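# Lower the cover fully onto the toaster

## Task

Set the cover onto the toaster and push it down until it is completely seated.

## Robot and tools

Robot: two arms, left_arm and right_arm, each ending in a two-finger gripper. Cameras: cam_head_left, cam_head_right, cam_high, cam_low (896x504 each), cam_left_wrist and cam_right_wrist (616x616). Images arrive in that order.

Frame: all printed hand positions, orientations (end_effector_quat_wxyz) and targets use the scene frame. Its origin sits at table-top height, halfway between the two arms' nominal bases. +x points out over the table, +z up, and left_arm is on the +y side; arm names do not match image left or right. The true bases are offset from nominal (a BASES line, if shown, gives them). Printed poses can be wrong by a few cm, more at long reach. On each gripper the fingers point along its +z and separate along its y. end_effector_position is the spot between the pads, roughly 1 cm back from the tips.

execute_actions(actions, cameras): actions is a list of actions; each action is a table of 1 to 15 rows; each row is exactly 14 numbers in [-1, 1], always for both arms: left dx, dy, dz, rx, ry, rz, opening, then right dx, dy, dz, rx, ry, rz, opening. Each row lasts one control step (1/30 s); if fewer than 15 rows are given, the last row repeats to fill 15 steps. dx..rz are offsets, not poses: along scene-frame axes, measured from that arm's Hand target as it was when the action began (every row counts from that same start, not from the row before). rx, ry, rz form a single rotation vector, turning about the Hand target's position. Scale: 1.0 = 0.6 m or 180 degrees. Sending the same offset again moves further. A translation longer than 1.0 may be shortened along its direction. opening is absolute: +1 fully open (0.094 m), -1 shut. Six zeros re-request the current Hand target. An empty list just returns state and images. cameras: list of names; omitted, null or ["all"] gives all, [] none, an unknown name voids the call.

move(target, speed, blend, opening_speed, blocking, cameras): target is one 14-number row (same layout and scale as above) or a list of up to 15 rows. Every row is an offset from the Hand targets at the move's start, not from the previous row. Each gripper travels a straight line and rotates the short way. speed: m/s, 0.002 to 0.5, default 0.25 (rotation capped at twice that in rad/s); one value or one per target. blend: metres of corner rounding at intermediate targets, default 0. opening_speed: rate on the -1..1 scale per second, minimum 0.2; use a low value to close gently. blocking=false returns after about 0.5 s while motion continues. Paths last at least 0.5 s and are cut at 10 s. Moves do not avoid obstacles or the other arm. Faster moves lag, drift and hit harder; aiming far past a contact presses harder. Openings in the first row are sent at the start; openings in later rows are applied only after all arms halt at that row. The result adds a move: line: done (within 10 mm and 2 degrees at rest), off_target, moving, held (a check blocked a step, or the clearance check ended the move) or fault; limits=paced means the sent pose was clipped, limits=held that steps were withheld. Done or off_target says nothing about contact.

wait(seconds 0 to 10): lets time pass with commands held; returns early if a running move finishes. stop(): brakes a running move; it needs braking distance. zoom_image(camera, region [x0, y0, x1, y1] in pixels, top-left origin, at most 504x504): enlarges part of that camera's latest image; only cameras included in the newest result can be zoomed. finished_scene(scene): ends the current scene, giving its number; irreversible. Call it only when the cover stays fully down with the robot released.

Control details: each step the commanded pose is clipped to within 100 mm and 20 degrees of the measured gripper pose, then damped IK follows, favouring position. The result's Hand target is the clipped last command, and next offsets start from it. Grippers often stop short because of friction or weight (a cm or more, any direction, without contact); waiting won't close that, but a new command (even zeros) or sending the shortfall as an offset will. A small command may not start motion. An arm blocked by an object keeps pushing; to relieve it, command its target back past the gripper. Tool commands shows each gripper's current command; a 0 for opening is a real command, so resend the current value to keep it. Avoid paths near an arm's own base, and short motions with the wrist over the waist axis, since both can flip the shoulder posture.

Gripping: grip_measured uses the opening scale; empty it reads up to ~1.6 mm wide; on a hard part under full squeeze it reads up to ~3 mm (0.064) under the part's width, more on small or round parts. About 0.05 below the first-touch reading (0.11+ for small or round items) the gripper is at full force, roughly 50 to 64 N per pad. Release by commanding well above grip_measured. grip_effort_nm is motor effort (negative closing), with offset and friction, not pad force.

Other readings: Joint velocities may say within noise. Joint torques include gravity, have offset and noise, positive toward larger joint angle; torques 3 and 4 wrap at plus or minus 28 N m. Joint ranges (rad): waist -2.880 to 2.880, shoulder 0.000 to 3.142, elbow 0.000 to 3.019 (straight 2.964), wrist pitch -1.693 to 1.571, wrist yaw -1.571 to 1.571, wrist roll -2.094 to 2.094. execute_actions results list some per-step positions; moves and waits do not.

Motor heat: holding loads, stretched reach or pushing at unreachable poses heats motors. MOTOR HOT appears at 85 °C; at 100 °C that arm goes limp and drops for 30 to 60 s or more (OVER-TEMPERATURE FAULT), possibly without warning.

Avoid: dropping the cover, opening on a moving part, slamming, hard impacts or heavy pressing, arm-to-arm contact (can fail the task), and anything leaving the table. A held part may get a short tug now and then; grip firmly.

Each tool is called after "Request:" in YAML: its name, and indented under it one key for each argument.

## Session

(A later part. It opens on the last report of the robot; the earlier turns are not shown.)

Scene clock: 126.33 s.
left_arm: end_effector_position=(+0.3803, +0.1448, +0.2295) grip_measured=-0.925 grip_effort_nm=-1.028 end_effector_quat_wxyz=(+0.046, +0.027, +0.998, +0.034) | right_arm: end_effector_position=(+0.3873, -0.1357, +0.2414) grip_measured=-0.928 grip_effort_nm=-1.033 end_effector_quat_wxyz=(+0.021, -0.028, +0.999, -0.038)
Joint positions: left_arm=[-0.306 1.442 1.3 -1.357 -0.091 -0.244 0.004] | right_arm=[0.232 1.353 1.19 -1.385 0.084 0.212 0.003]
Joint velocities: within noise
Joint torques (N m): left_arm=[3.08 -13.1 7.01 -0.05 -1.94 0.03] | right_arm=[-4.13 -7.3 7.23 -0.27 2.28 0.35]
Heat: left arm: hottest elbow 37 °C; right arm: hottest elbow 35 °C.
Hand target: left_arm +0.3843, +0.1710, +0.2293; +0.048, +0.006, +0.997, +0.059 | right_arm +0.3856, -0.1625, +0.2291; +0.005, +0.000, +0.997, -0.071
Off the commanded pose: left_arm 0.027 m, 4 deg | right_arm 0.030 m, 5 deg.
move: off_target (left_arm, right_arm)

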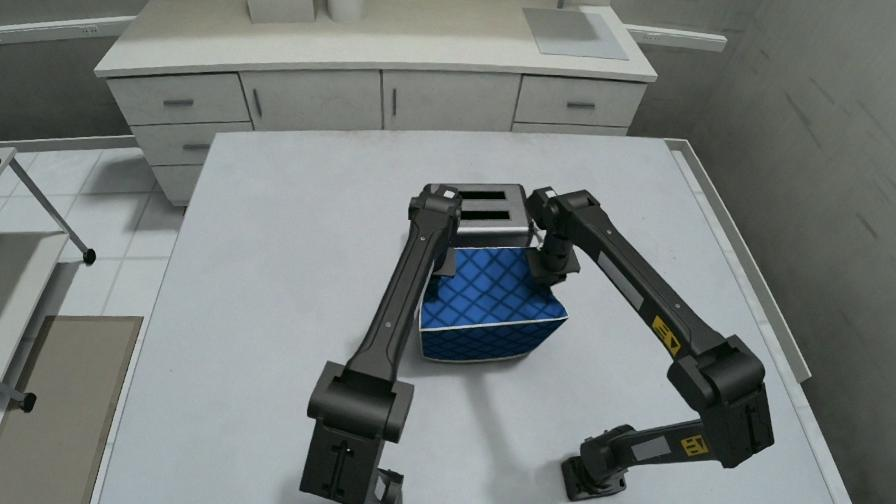

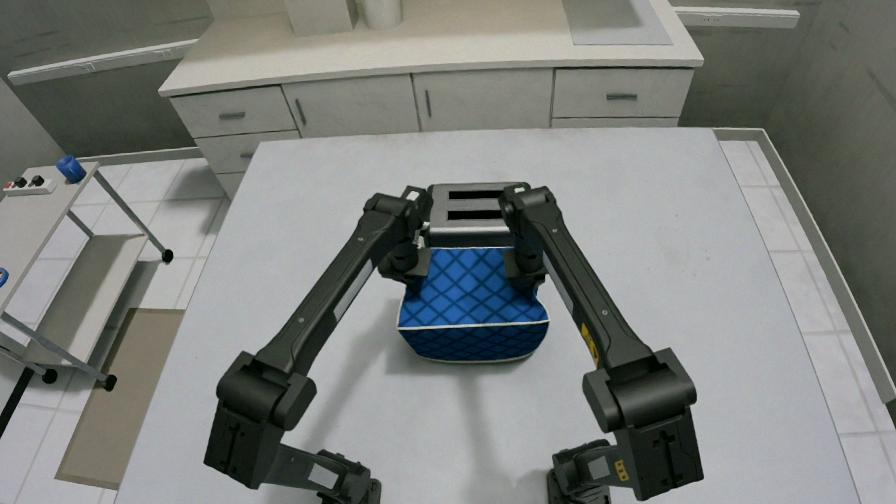

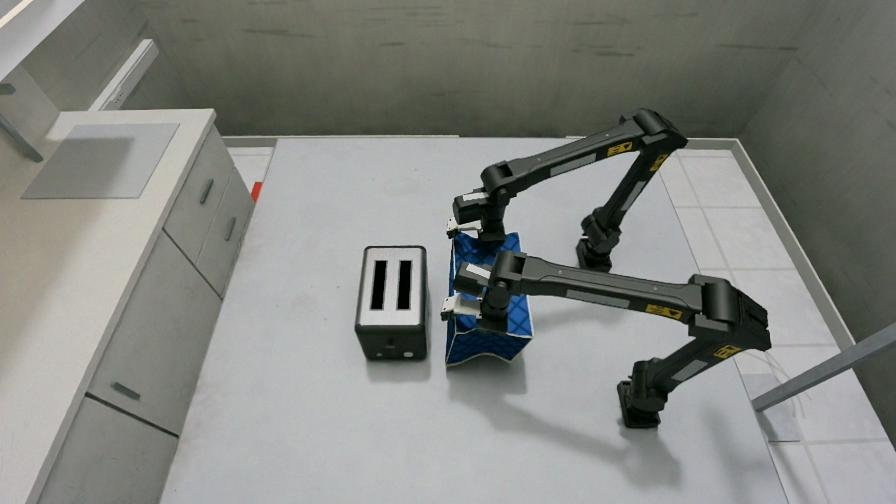

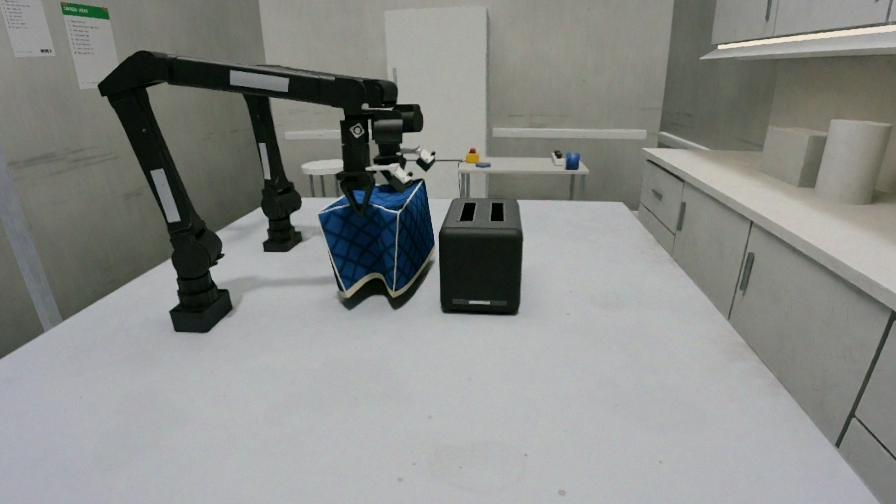

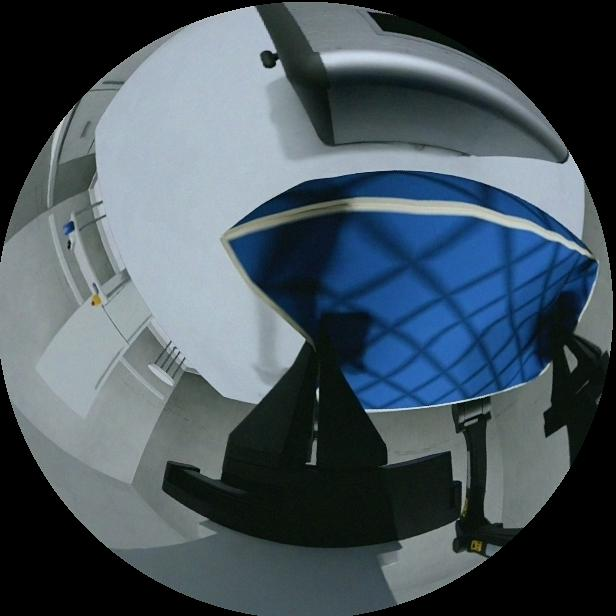

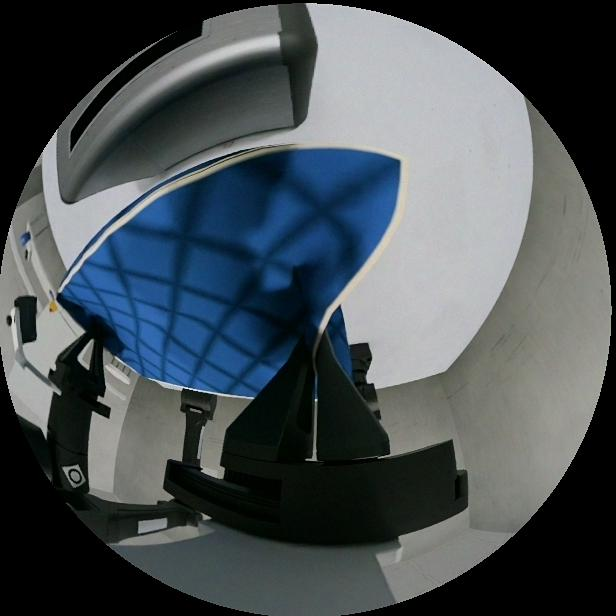

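Request:
move:
  target:
    - [0,-0.01,-0.03,0,0,0,-1,0,0.01,-0.05,0,0,0,-1]
    - [0,-0.01,-0.03,0,0,0,0.3,0,0.01,-0.05,0,0,0,0.3]
  speed: 0.06
  opening_speed: 1
  cameras: ["cam_low"]

Request:
move:
  target:
    - [0,0.02,0.12,0,0,0,0.3,0,-0.02,0.14,0,0,0,0.3]
    - [0,0.085,0.13,-0.295,0,0,1,0,-0.085,0.15,0.295,0,0,1]
  speed: 0.15
  blend: 0.03

Scene clock: 134.97 s.
left_arm: end_effector_position=(+0.3818, +0.1597, +0.2139) grip_measured=+0.297 grip_effort_nm=0.110 end_effector_quat_wxyz=(+0.052, +0.012, +0.997, +0.056) | right_arm: end_effector_position=(+0.3887, -0.1507, +0.2110) grip_measured=+0.297 grip_effort_nm=0.110 end_effector_quat_wxyz=(+0.023, -0.012, +0.998, -0.065)
Joint positions: left_arm=[-0.291 1.443 1.257 -1.314 -0.137 -0.256 0.061] | right_arm=[0.218 1.37 1.124 -1.31 0.137 0.23 0.061]
Joint velocities: within noise
Joint torques (N m): left_arm=[0.62 -12.16 7.42 -0.05 -0.22 0.04] | right_arm=[-1.96 -6.89 7.73 0.02 0.31 0.31]
Heat: left arm: hottest elbow 37 °C; right arm: hottest elbow 34 °C.
Hand target: left_arm +0.3842, +0.1650, +0.2113; +0.048, +0.006, +0.997, +0.059 | right_arm +0.3857, -0.1565, +0.1992; +0.005, +0.000, +0.997, -0.071
Off the commanded pose: left_arm 0.006 m, 1 deg | right_arm 0.014 m, 3 deg.
move: off_target (right_arm); target 2's new opening was sent with right_arm's hand 0.027 m and 5 deg from that target
Images, in order (width x height): cam_low 896x504.

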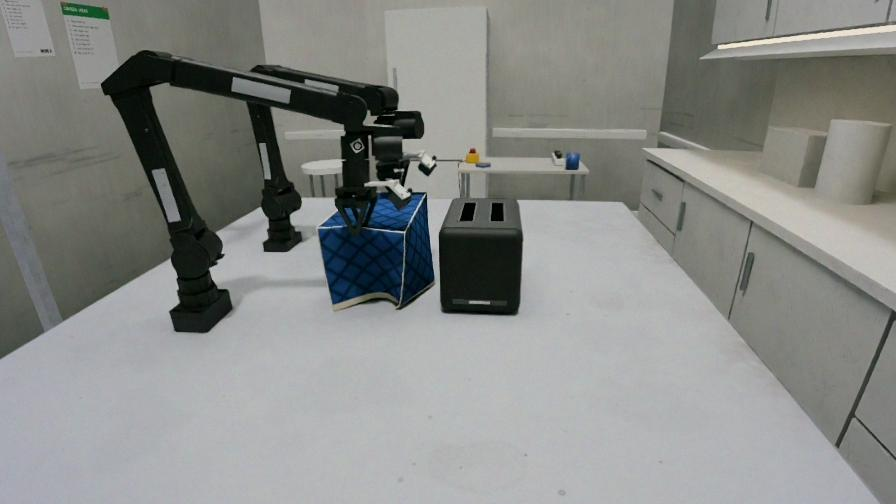

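Scene clock: 140.07 s.
left_arm: end_effector_position=(+0.3818, +0.2105, +0.2928) grip_measured=+0.997 grip_effort_nm=0.110 end_effector_quat_wxyz=(+0.049, -0.011, +0.919, -0.390) | right_arm: end_effector_position=(+0.3802, -0.2025, +0.2900) grip_measured=+0.997 grip_effort_nm=0.110 end_effector_quat_wxyz=(+0.005, +0.002, +0.925, +0.379)
Joint positions: left_arm=[0.176 1.43 1.317 -1.504 0.807 0.177 0.094] | right_arm=[-0.295 1.397 1.228 -1.635 -0.75 -0.347 0.094]
Joint velocities: within noise
Joint torques (N m): left_arm=[0.85 -11.22 7.49 -0.36 0.62 0.24] | right_arm=[-1.9 -7.12 9.83 -0.42 -0.63 -0.12]
Heat: left arm: hottest elbow 37 °C; right arm: hottest elbow 34 °C.
Hand target: left_arm +0.3843, +0.2160, +0.2892; +0.045, -0.016, +0.918, -0.393 | right_arm +0.3857, -0.2075, +0.2891; +0.005, +0.002, +0.924, +0.383
Off the commanded pose: left_arm 0.007 m, 1 deg | right_arm 0.007 m, 0 deg.
move: done

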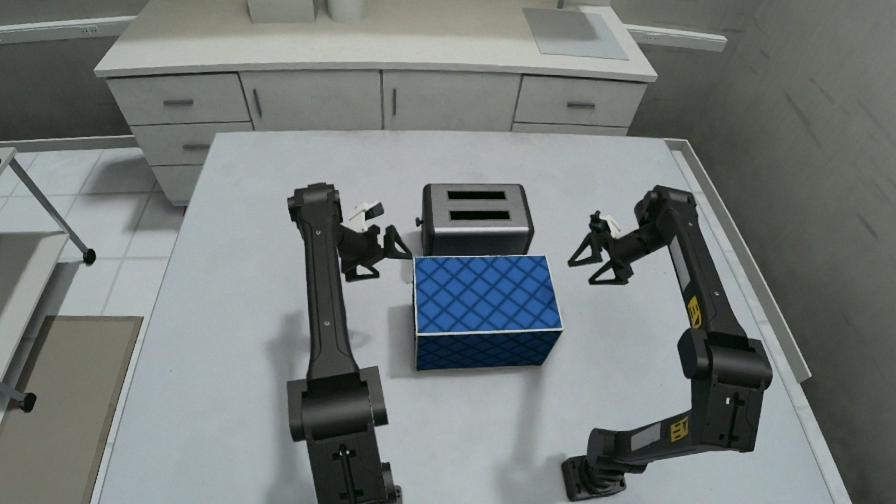

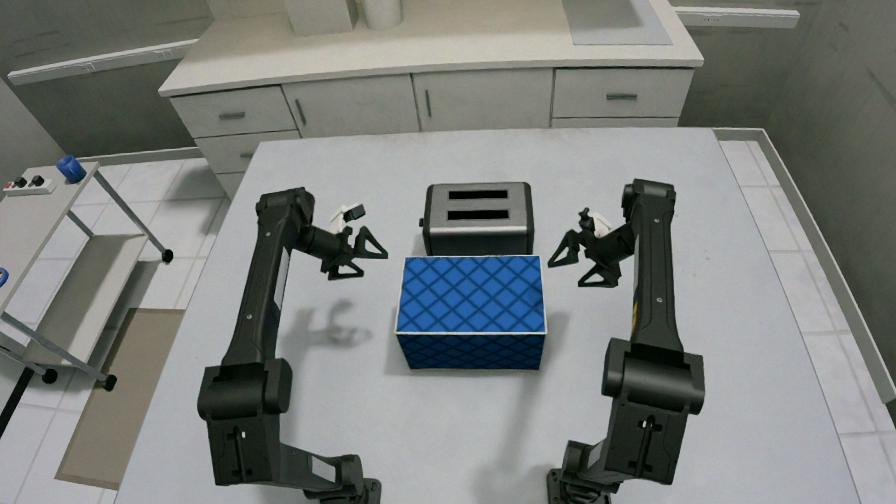

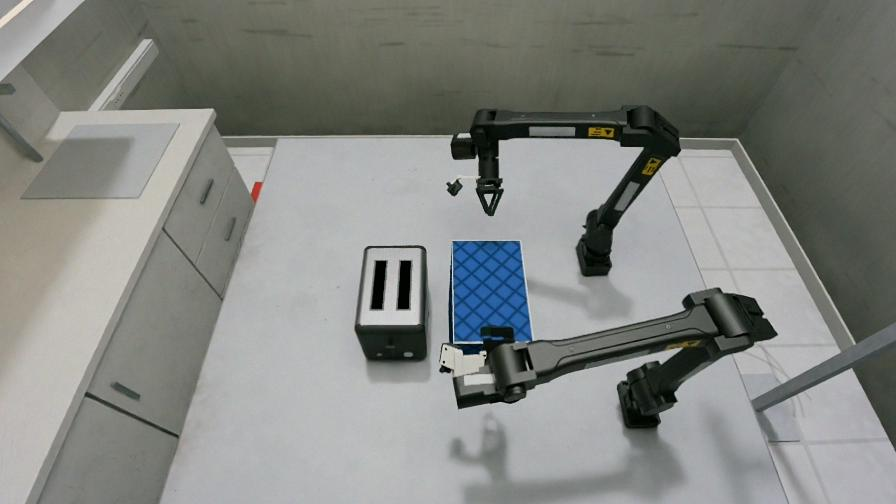

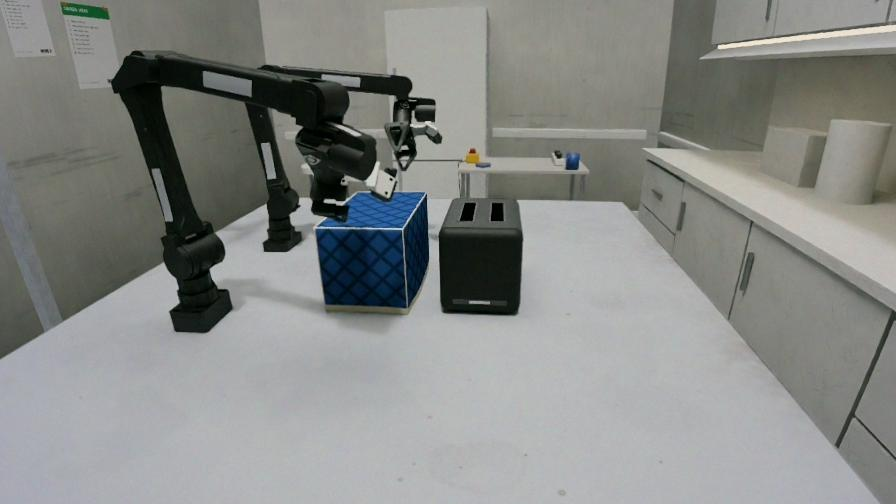

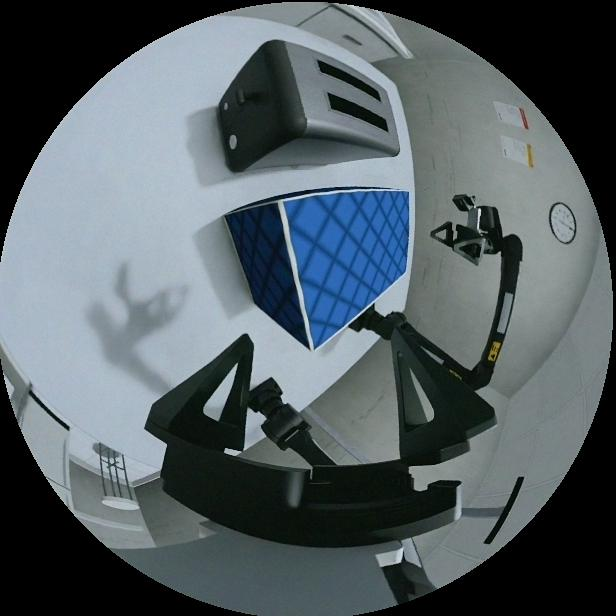

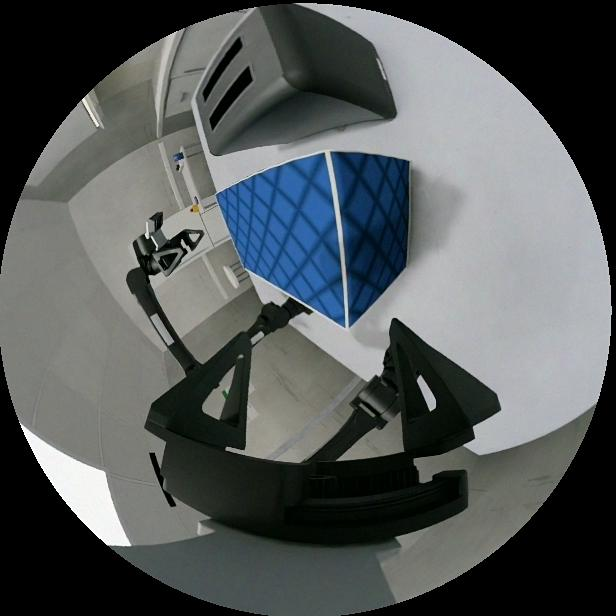

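Request:
move:
  target:
    - [0,-0.05,-0.05,-0.004,0.03,0.02,1,-0.005,0.035,-0.07,0,0,0,1]
    - [0,-0.1175,-0.105,-0.004,0.03,0.02,1,-0.005,0.094,-0.132,0,0,0,1]
  speed: 0.08
  blend: 0.02
  cameras: ["cam_low","cam_left_wrist","cam_right_wrist"]

Scene clock: 148.20 s.
left_arm: end_effector_position=(+0.3814, +0.1507, +0.2291) grip_measured=+0.998 grip_effort_nm=0.105 end_effector_quat_wxyz=(+0.016, -0.066, +0.916, -0.396) | right_arm: end_effector_position=(+0.3842, -0.1559, +0.2187) grip_measured=+0.998 grip_effort_nm=0.115 end_effector_quat_wxyz=(+0.018, -0.004, +0.925, +0.379)
Joint positions: left_arm=[0.033 1.43 1.145 -1.207 0.811 -0.138 0.094] | right_arm=[-0.174 1.397 1.039 -1.305 -0.775 -0.183 0.094]
Joint velocities: within noise
Joint torques (N m): left_arm=[-0.97 -11.69 7.25 0.62 0.44 0.03] | right_arm=[-0.03 -7.12 7.27 0.27 -0.64 0.21]
Heat: left arm: hottest elbow 36 °C; right arm: hottest elbow 34 °C.
Hand target: left_arm +0.3842, +0.1455, +0.2262; +0.014, -0.064, +0.916, -0.396 | right_arm +0.3827, -0.1512, +0.2098; +0.005, +0.002, +0.924, +0.382
Off the commanded pose: left_arm 0.007 m, 0 deg | right_arm 0.010 m, 2 deg.
move: done
Images, in order (width x height): cam_low 896x504, cam_left_wrist 616x616, cam_right_wrist 616x616.

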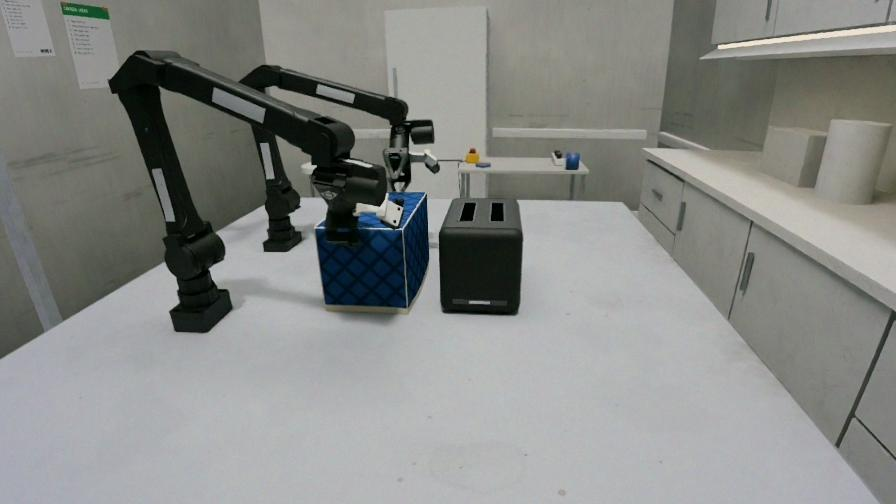

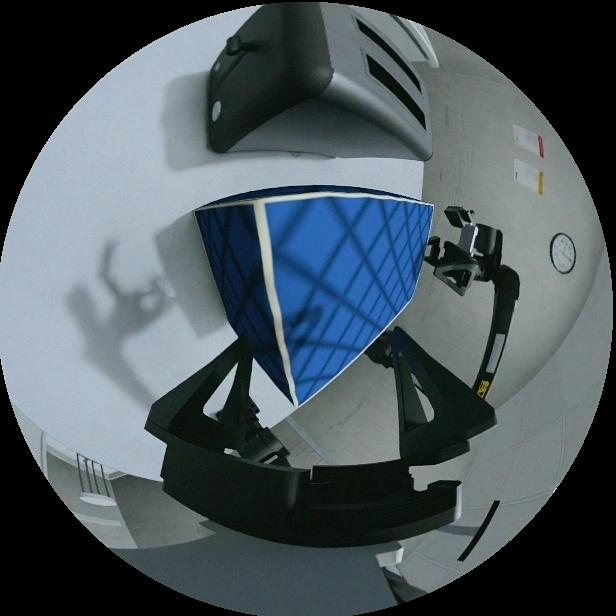

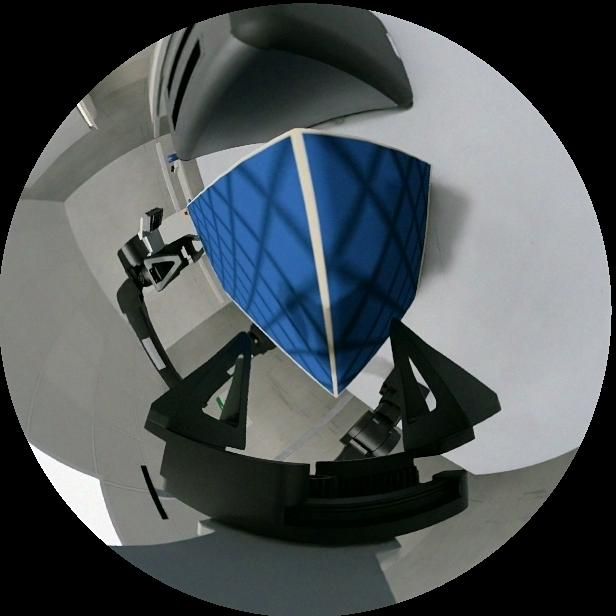

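Request:
move:
  target: [0,0.013,-0.022,0.01,-0.007,-0.041,1,0,-0.008,0.013,0,0,0,1]
  speed: 0.08
  cameras: ["cam_left_wrist","cam_right_wrist"]

Scene clock: 159.00 s.
left_arm: end_effector_position=(+0.3704, +0.1534, +0.2039) grip_measured=+0.998 grip_effort_nm=0.110 end_effector_quat_wxyz=(-0.011, -0.010, +0.924, -0.383) | right_arm: end_effector_position=(+0.3807, -0.1554, +0.2189) grip_measured=+0.998 grip_effort_nm=0.105 end_effector_quat_wxyz=(+0.009, +0.000, +0.925, +0.381)
Joint positions: left_arm=[0.033 1.486 1.145 -1.284 0.786 0.039 0.094] | right_arm=[-0.174 1.397 1.039 -1.323 -0.775 -0.182 0.094]
Joint velocities: within noise
Joint torques (N m): left_arm=[0.03 -11.58 9.81 -0.28 0.35 0.21] | right_arm=[-0.97 -7.36 8.83 -0.24 -0.58 0.04]
Heat: left arm: hottest elbow 36 °C; right arm: hottest shoulder 33 °C.
Hand target: left_arm +0.3842, +0.1533, +0.2131; +0.000, +0.000, +0.924, -0.382 | right_arm +0.3826, -0.1560, +0.2176; +0.005, +0.002, +0.924, +0.382
Off the commanded pose: left_arm 0.016 m, 2 deg | right_arm 0.002 m, 1 deg.
move: off_target (left_arm)
Images, in order (width x height): cam_left_wrist 616x616, cam_right_wrist 616x616.

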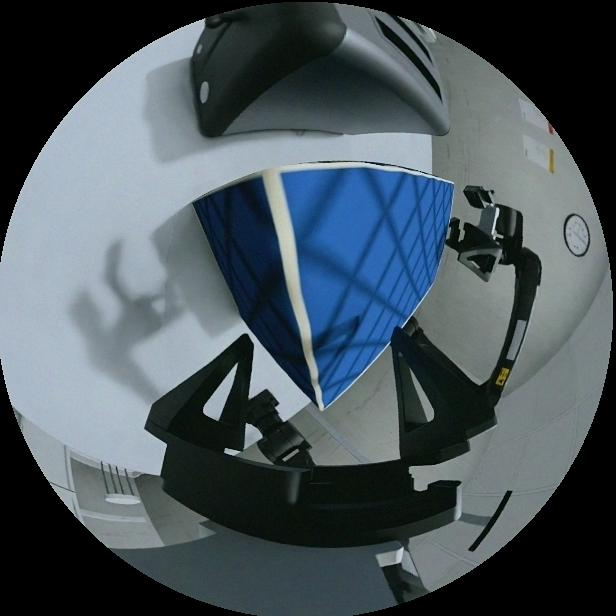

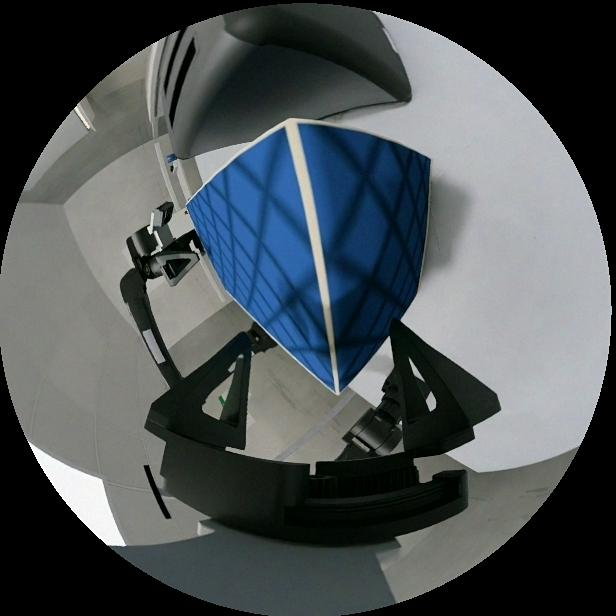

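Request:
move:
  target: [0.012,0.015,0.022,0,0,0,1,0.003,-0.013,0.014,0,0,0,1]
  speed: 0.08
  cameras: ["cam_left_wrist","cam_right_wrist"]

Scene clock: 163.53 s.
left_arm: end_effector_position=(+0.3754, +0.1551, +0.2168) grip_measured=+0.998 grip_effort_nm=0.110 end_effector_quat_wxyz=(-0.014, -0.002, +0.924, -0.383) | right_arm: end_effector_position=(+0.3733, -0.1578, +0.2200) grip_measured=+0.998 grip_effort_nm=0.115 end_effector_quat_wxyz=(-0.005, +0.006, +0.924, +0.383)
Joint positions: left_arm=[0.037 1.498 1.192 -1.342 0.784 0.068 0.094] | right_arm=[-0.184 1.397 1.039 -1.364 -0.775 -0.196 0.094]
Joint velocities: within noise
Joint torques (N m): left_arm=[1.03 -11.87 10.13 -0.5 0.36 0.25] | right_arm=[-1.9 -7.06 11.02 -0.35 -0.48 -0.11]
Heat: left arm: hottest elbow 37 °C; right arm: hottest shoulder 33 °C.
Hand target: left_arm +0.3915, +0.1623, +0.2263; +0.000, +0.000, +0.924, -0.382 | right_arm +0.3845, -0.1638, +0.2260; +0.005, +0.002, +0.924, +0.382
Off the commanded pose: left_arm 0.020 m, 2 deg | right_arm 0.014 m, 1 deg.
move: off_target (left_arm, right_arm)
Images, in order (width x height): cam_left_wrist 616x616, cam_right_wrist 616x616.

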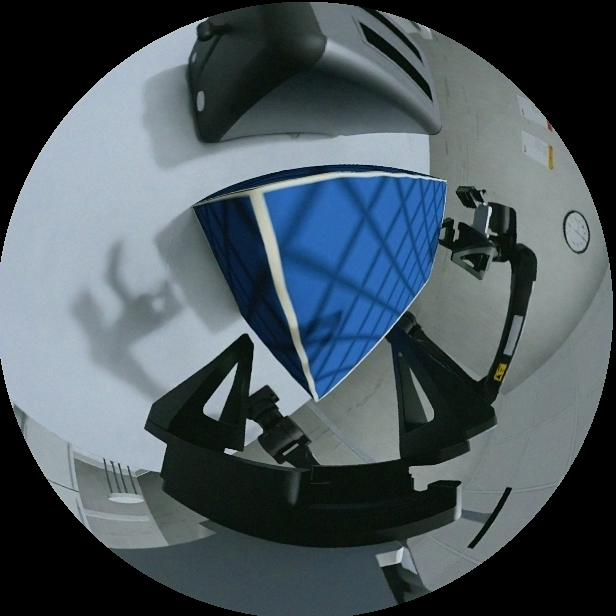

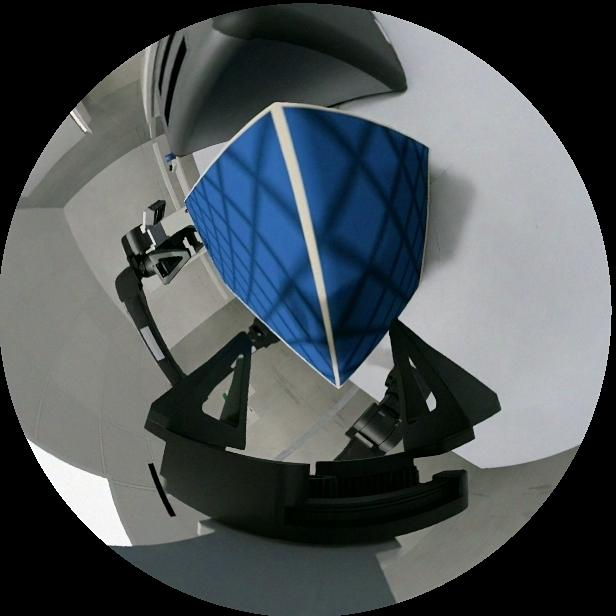

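Request:
move:
  target: [0.002,0,-0.006,0,0,0,-1,0.012,0,0,0,0,0,-1]
  speed: 0.06
  opening_speed: 0.5
  cameras: ["cam_low","cam_left_wrist","cam_right_wrist"]

Scene clock: 171.80 s.
left_arm: end_effector_position=(+0.3763, +0.1573, +0.2135) grip_measured=-0.949 grip_effort_nm=-1.004 end_effector_quat_wxyz=(-0.016, -0.004, +0.924, -0.382) | right_arm: end_effector_position=(+0.3739, -0.1583, +0.2162) grip_measured=-0.969 grip_effort_nm=-0.984 end_effector_quat_wxyz=(-0.010, +0.008, +0.923, +0.384)
Joint positions: left_arm=[0.041 1.505 1.192 -1.342 0.781 0.071 0.002] | right_arm=[-0.185 1.409 1.039 -1.365 -0.774 -0.197 0.001]
Joint velocities: within noise
Joint torques (N m): left_arm=[0.79 -12.04 9.87 -0.14 0.49 0.21] | right_arm=[-1.73 -7 12.52 -0.24 -0.5 -0.06]
Heat: left arm: hottest elbow 38 °C; right arm: hottest elbow 34 °C.
Hand target: left_arm +0.3927, +0.1623, +0.2227; +0.000, +0.000, +0.924, -0.382 | right_arm +0.3917, -0.1638, +0.2261; +0.005, +0.002, +0.924, +0.382
Off the commanded pose: left_arm 0.019 m, 2 deg | right_arm 0.021 m, 2 deg.
move: off_target (left_arm, right_arm)
Images, in order (width x height): cam_low 896x504, cam_left_wrist 616x616, cam_right_wrist 616x616.

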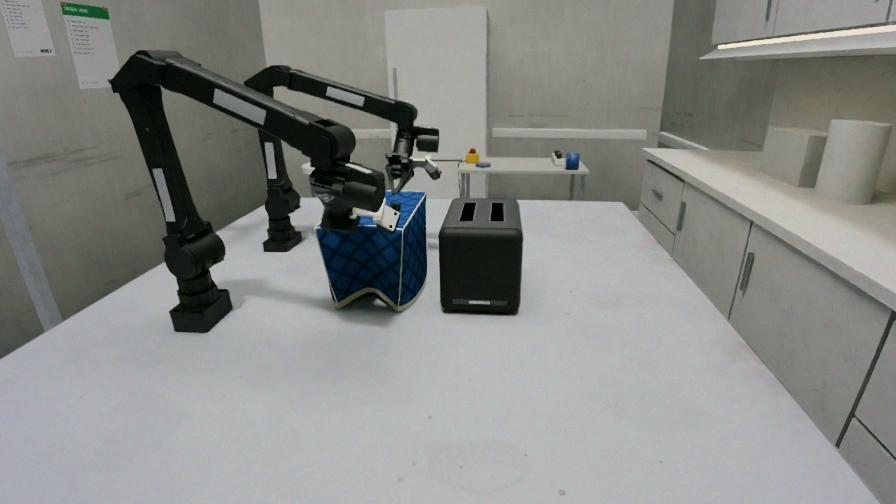

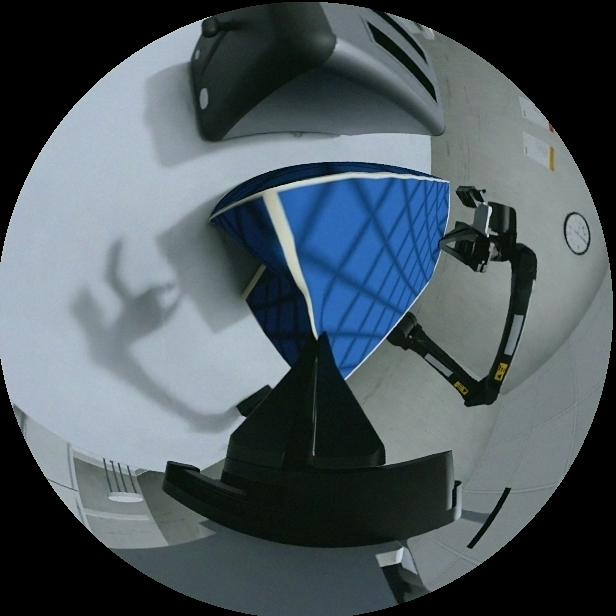

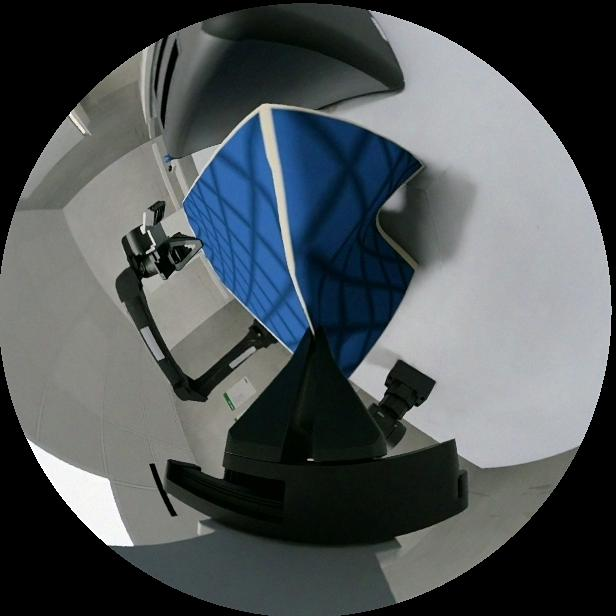

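Request:
move:
  target:
    - [0,0.015,0.1,0,0,0,-1,-0.005,-0.015,0.1,0,0,0,-1]
    - [-0.01,0.03,0.24,0.26,0,0,-1,-0.01,-0.03,0.24,-0.26,0,0,-1]
  speed: 0.09
  blend: 0.03

Request:
zoom_image:
  camera: "cam_low"
  region: [280, 100, 480, 300]

Scene clock: 182.53 s.
left_arm: end_effector_position=(+0.3795, +0.1509, +0.3349) grip_measured=-0.951 grip_effort_nm=-1.033 end_effector_quat_wxyz=(+0.013, +0.030, +0.999, -0.017) | right_arm: end_effector_position=(+0.3827, -0.1553, +0.3416) grip_measured=-0.972 grip_effort_nm=-1.038 end_effector_quat_wxyz=(+0.008, -0.023, +1.000, +0.018)
Joint positions: left_arm=[-0.246 1.46 1.598 -1.676 0.028 -0.182 0.002] | right_arm=[0.133 1.325 1.429 -1.653 -0.033 0.125 0.001]
Joint velocities: within noise
Joint torques (N m): left_arm=[3.19 -16.26 10.5 -0.31 -2.21 -0.11] | right_arm=[-4.07 -9.99 13.15 -0.62 2.49 0.22]
Heat: left arm: hottest elbow 38 °C; right arm: hottest elbow 34 °C.
Hand target: left_arm +0.3867, +0.1804, +0.3667; +0.000, +0.000, +1.000, +0.017 | right_arm +0.3857, -0.1817, +0.3701; +0.005, +0.000, +1.000, -0.016
Off the commanded pose: left_arm 0.044 m, 5 deg | right_arm 0.039 m, 5 deg.
joint sent to its limit (left arm) — joint 4 (wrist pitch), lower limit. The joint targets are off in orientation, not in position.
joint sent to its limit (right arm) — joint 4 (wrist pitch), lower limit. The joint targets are off in orientation, not in position.
move: off_target (left_arm, right_arm)

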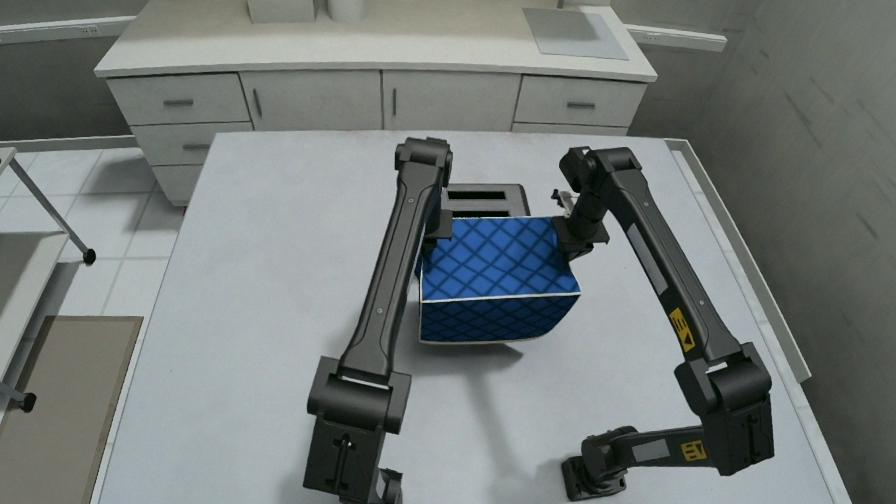

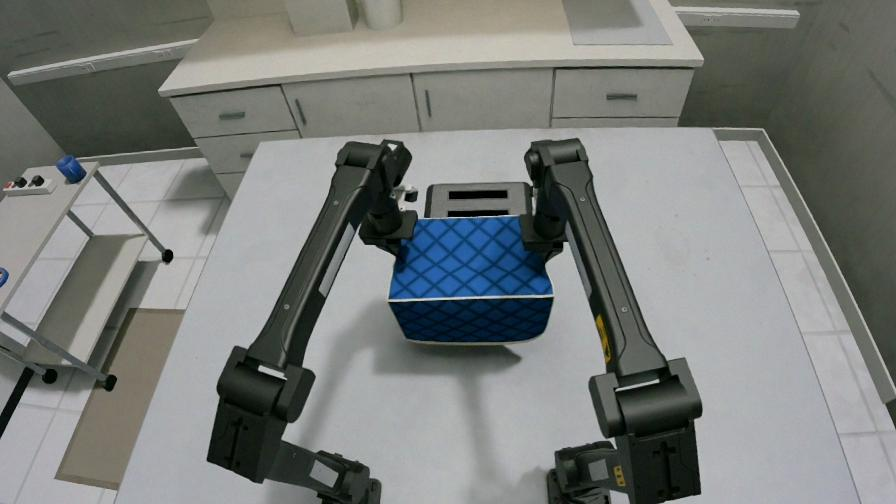

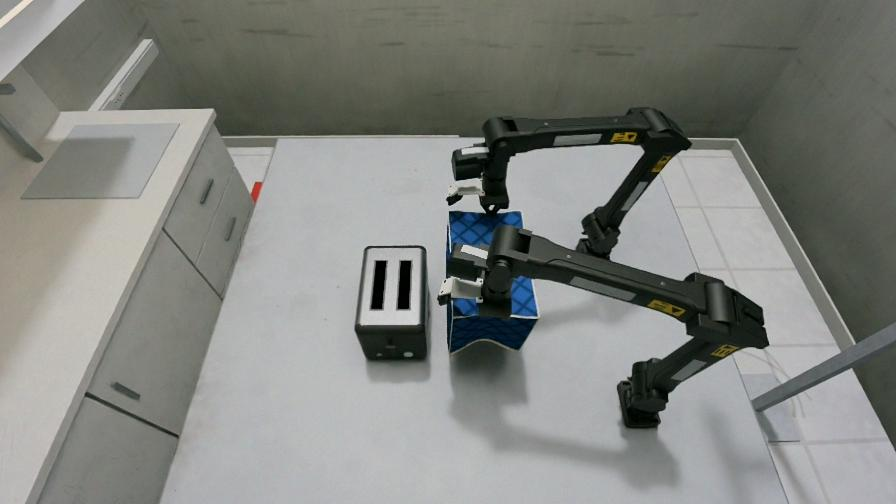

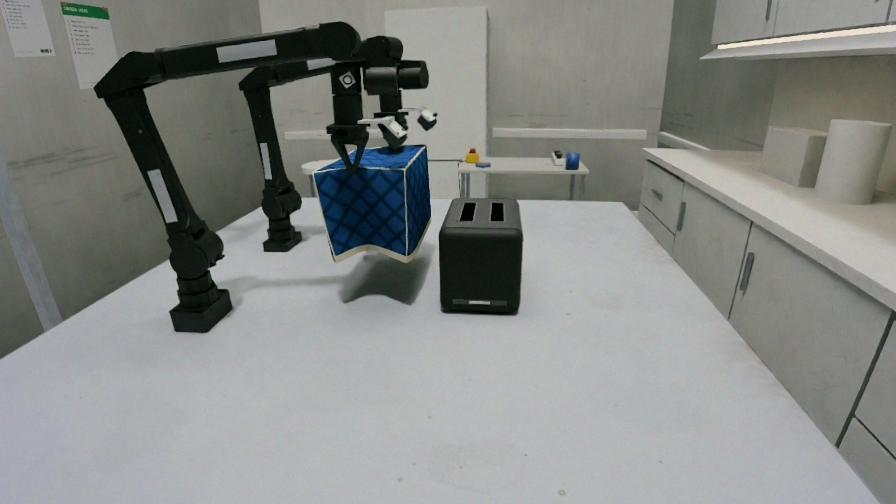

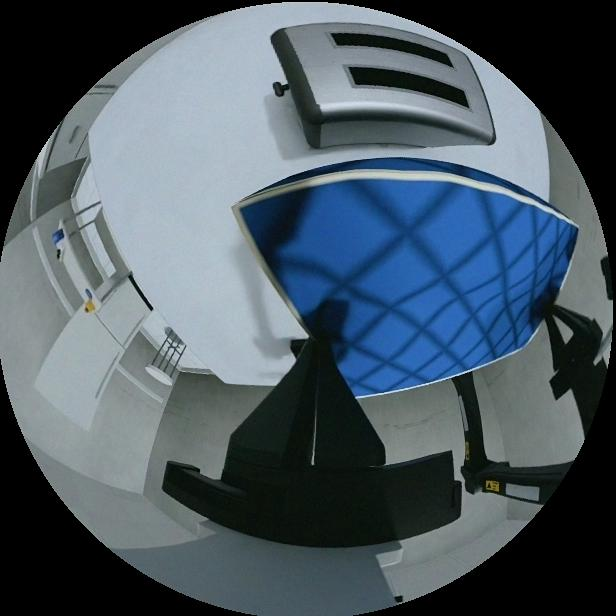

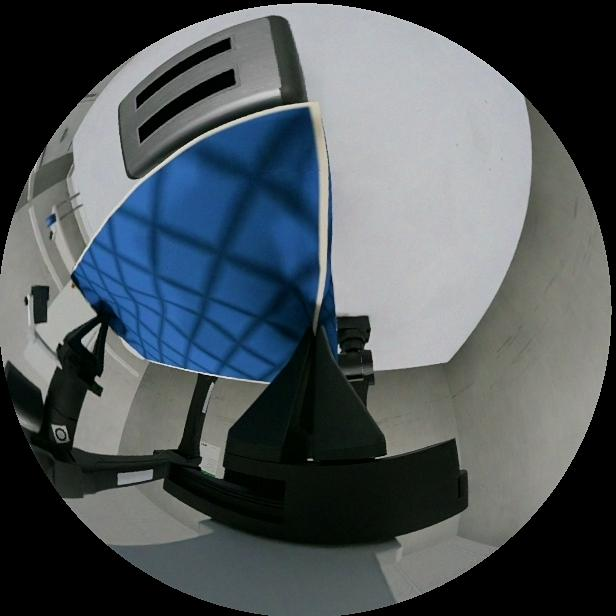

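Scaled by 2.520.

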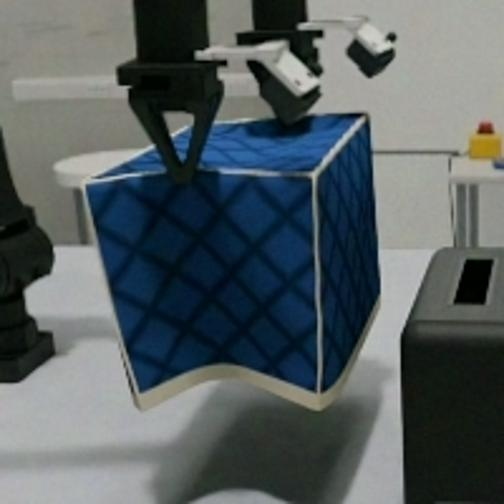

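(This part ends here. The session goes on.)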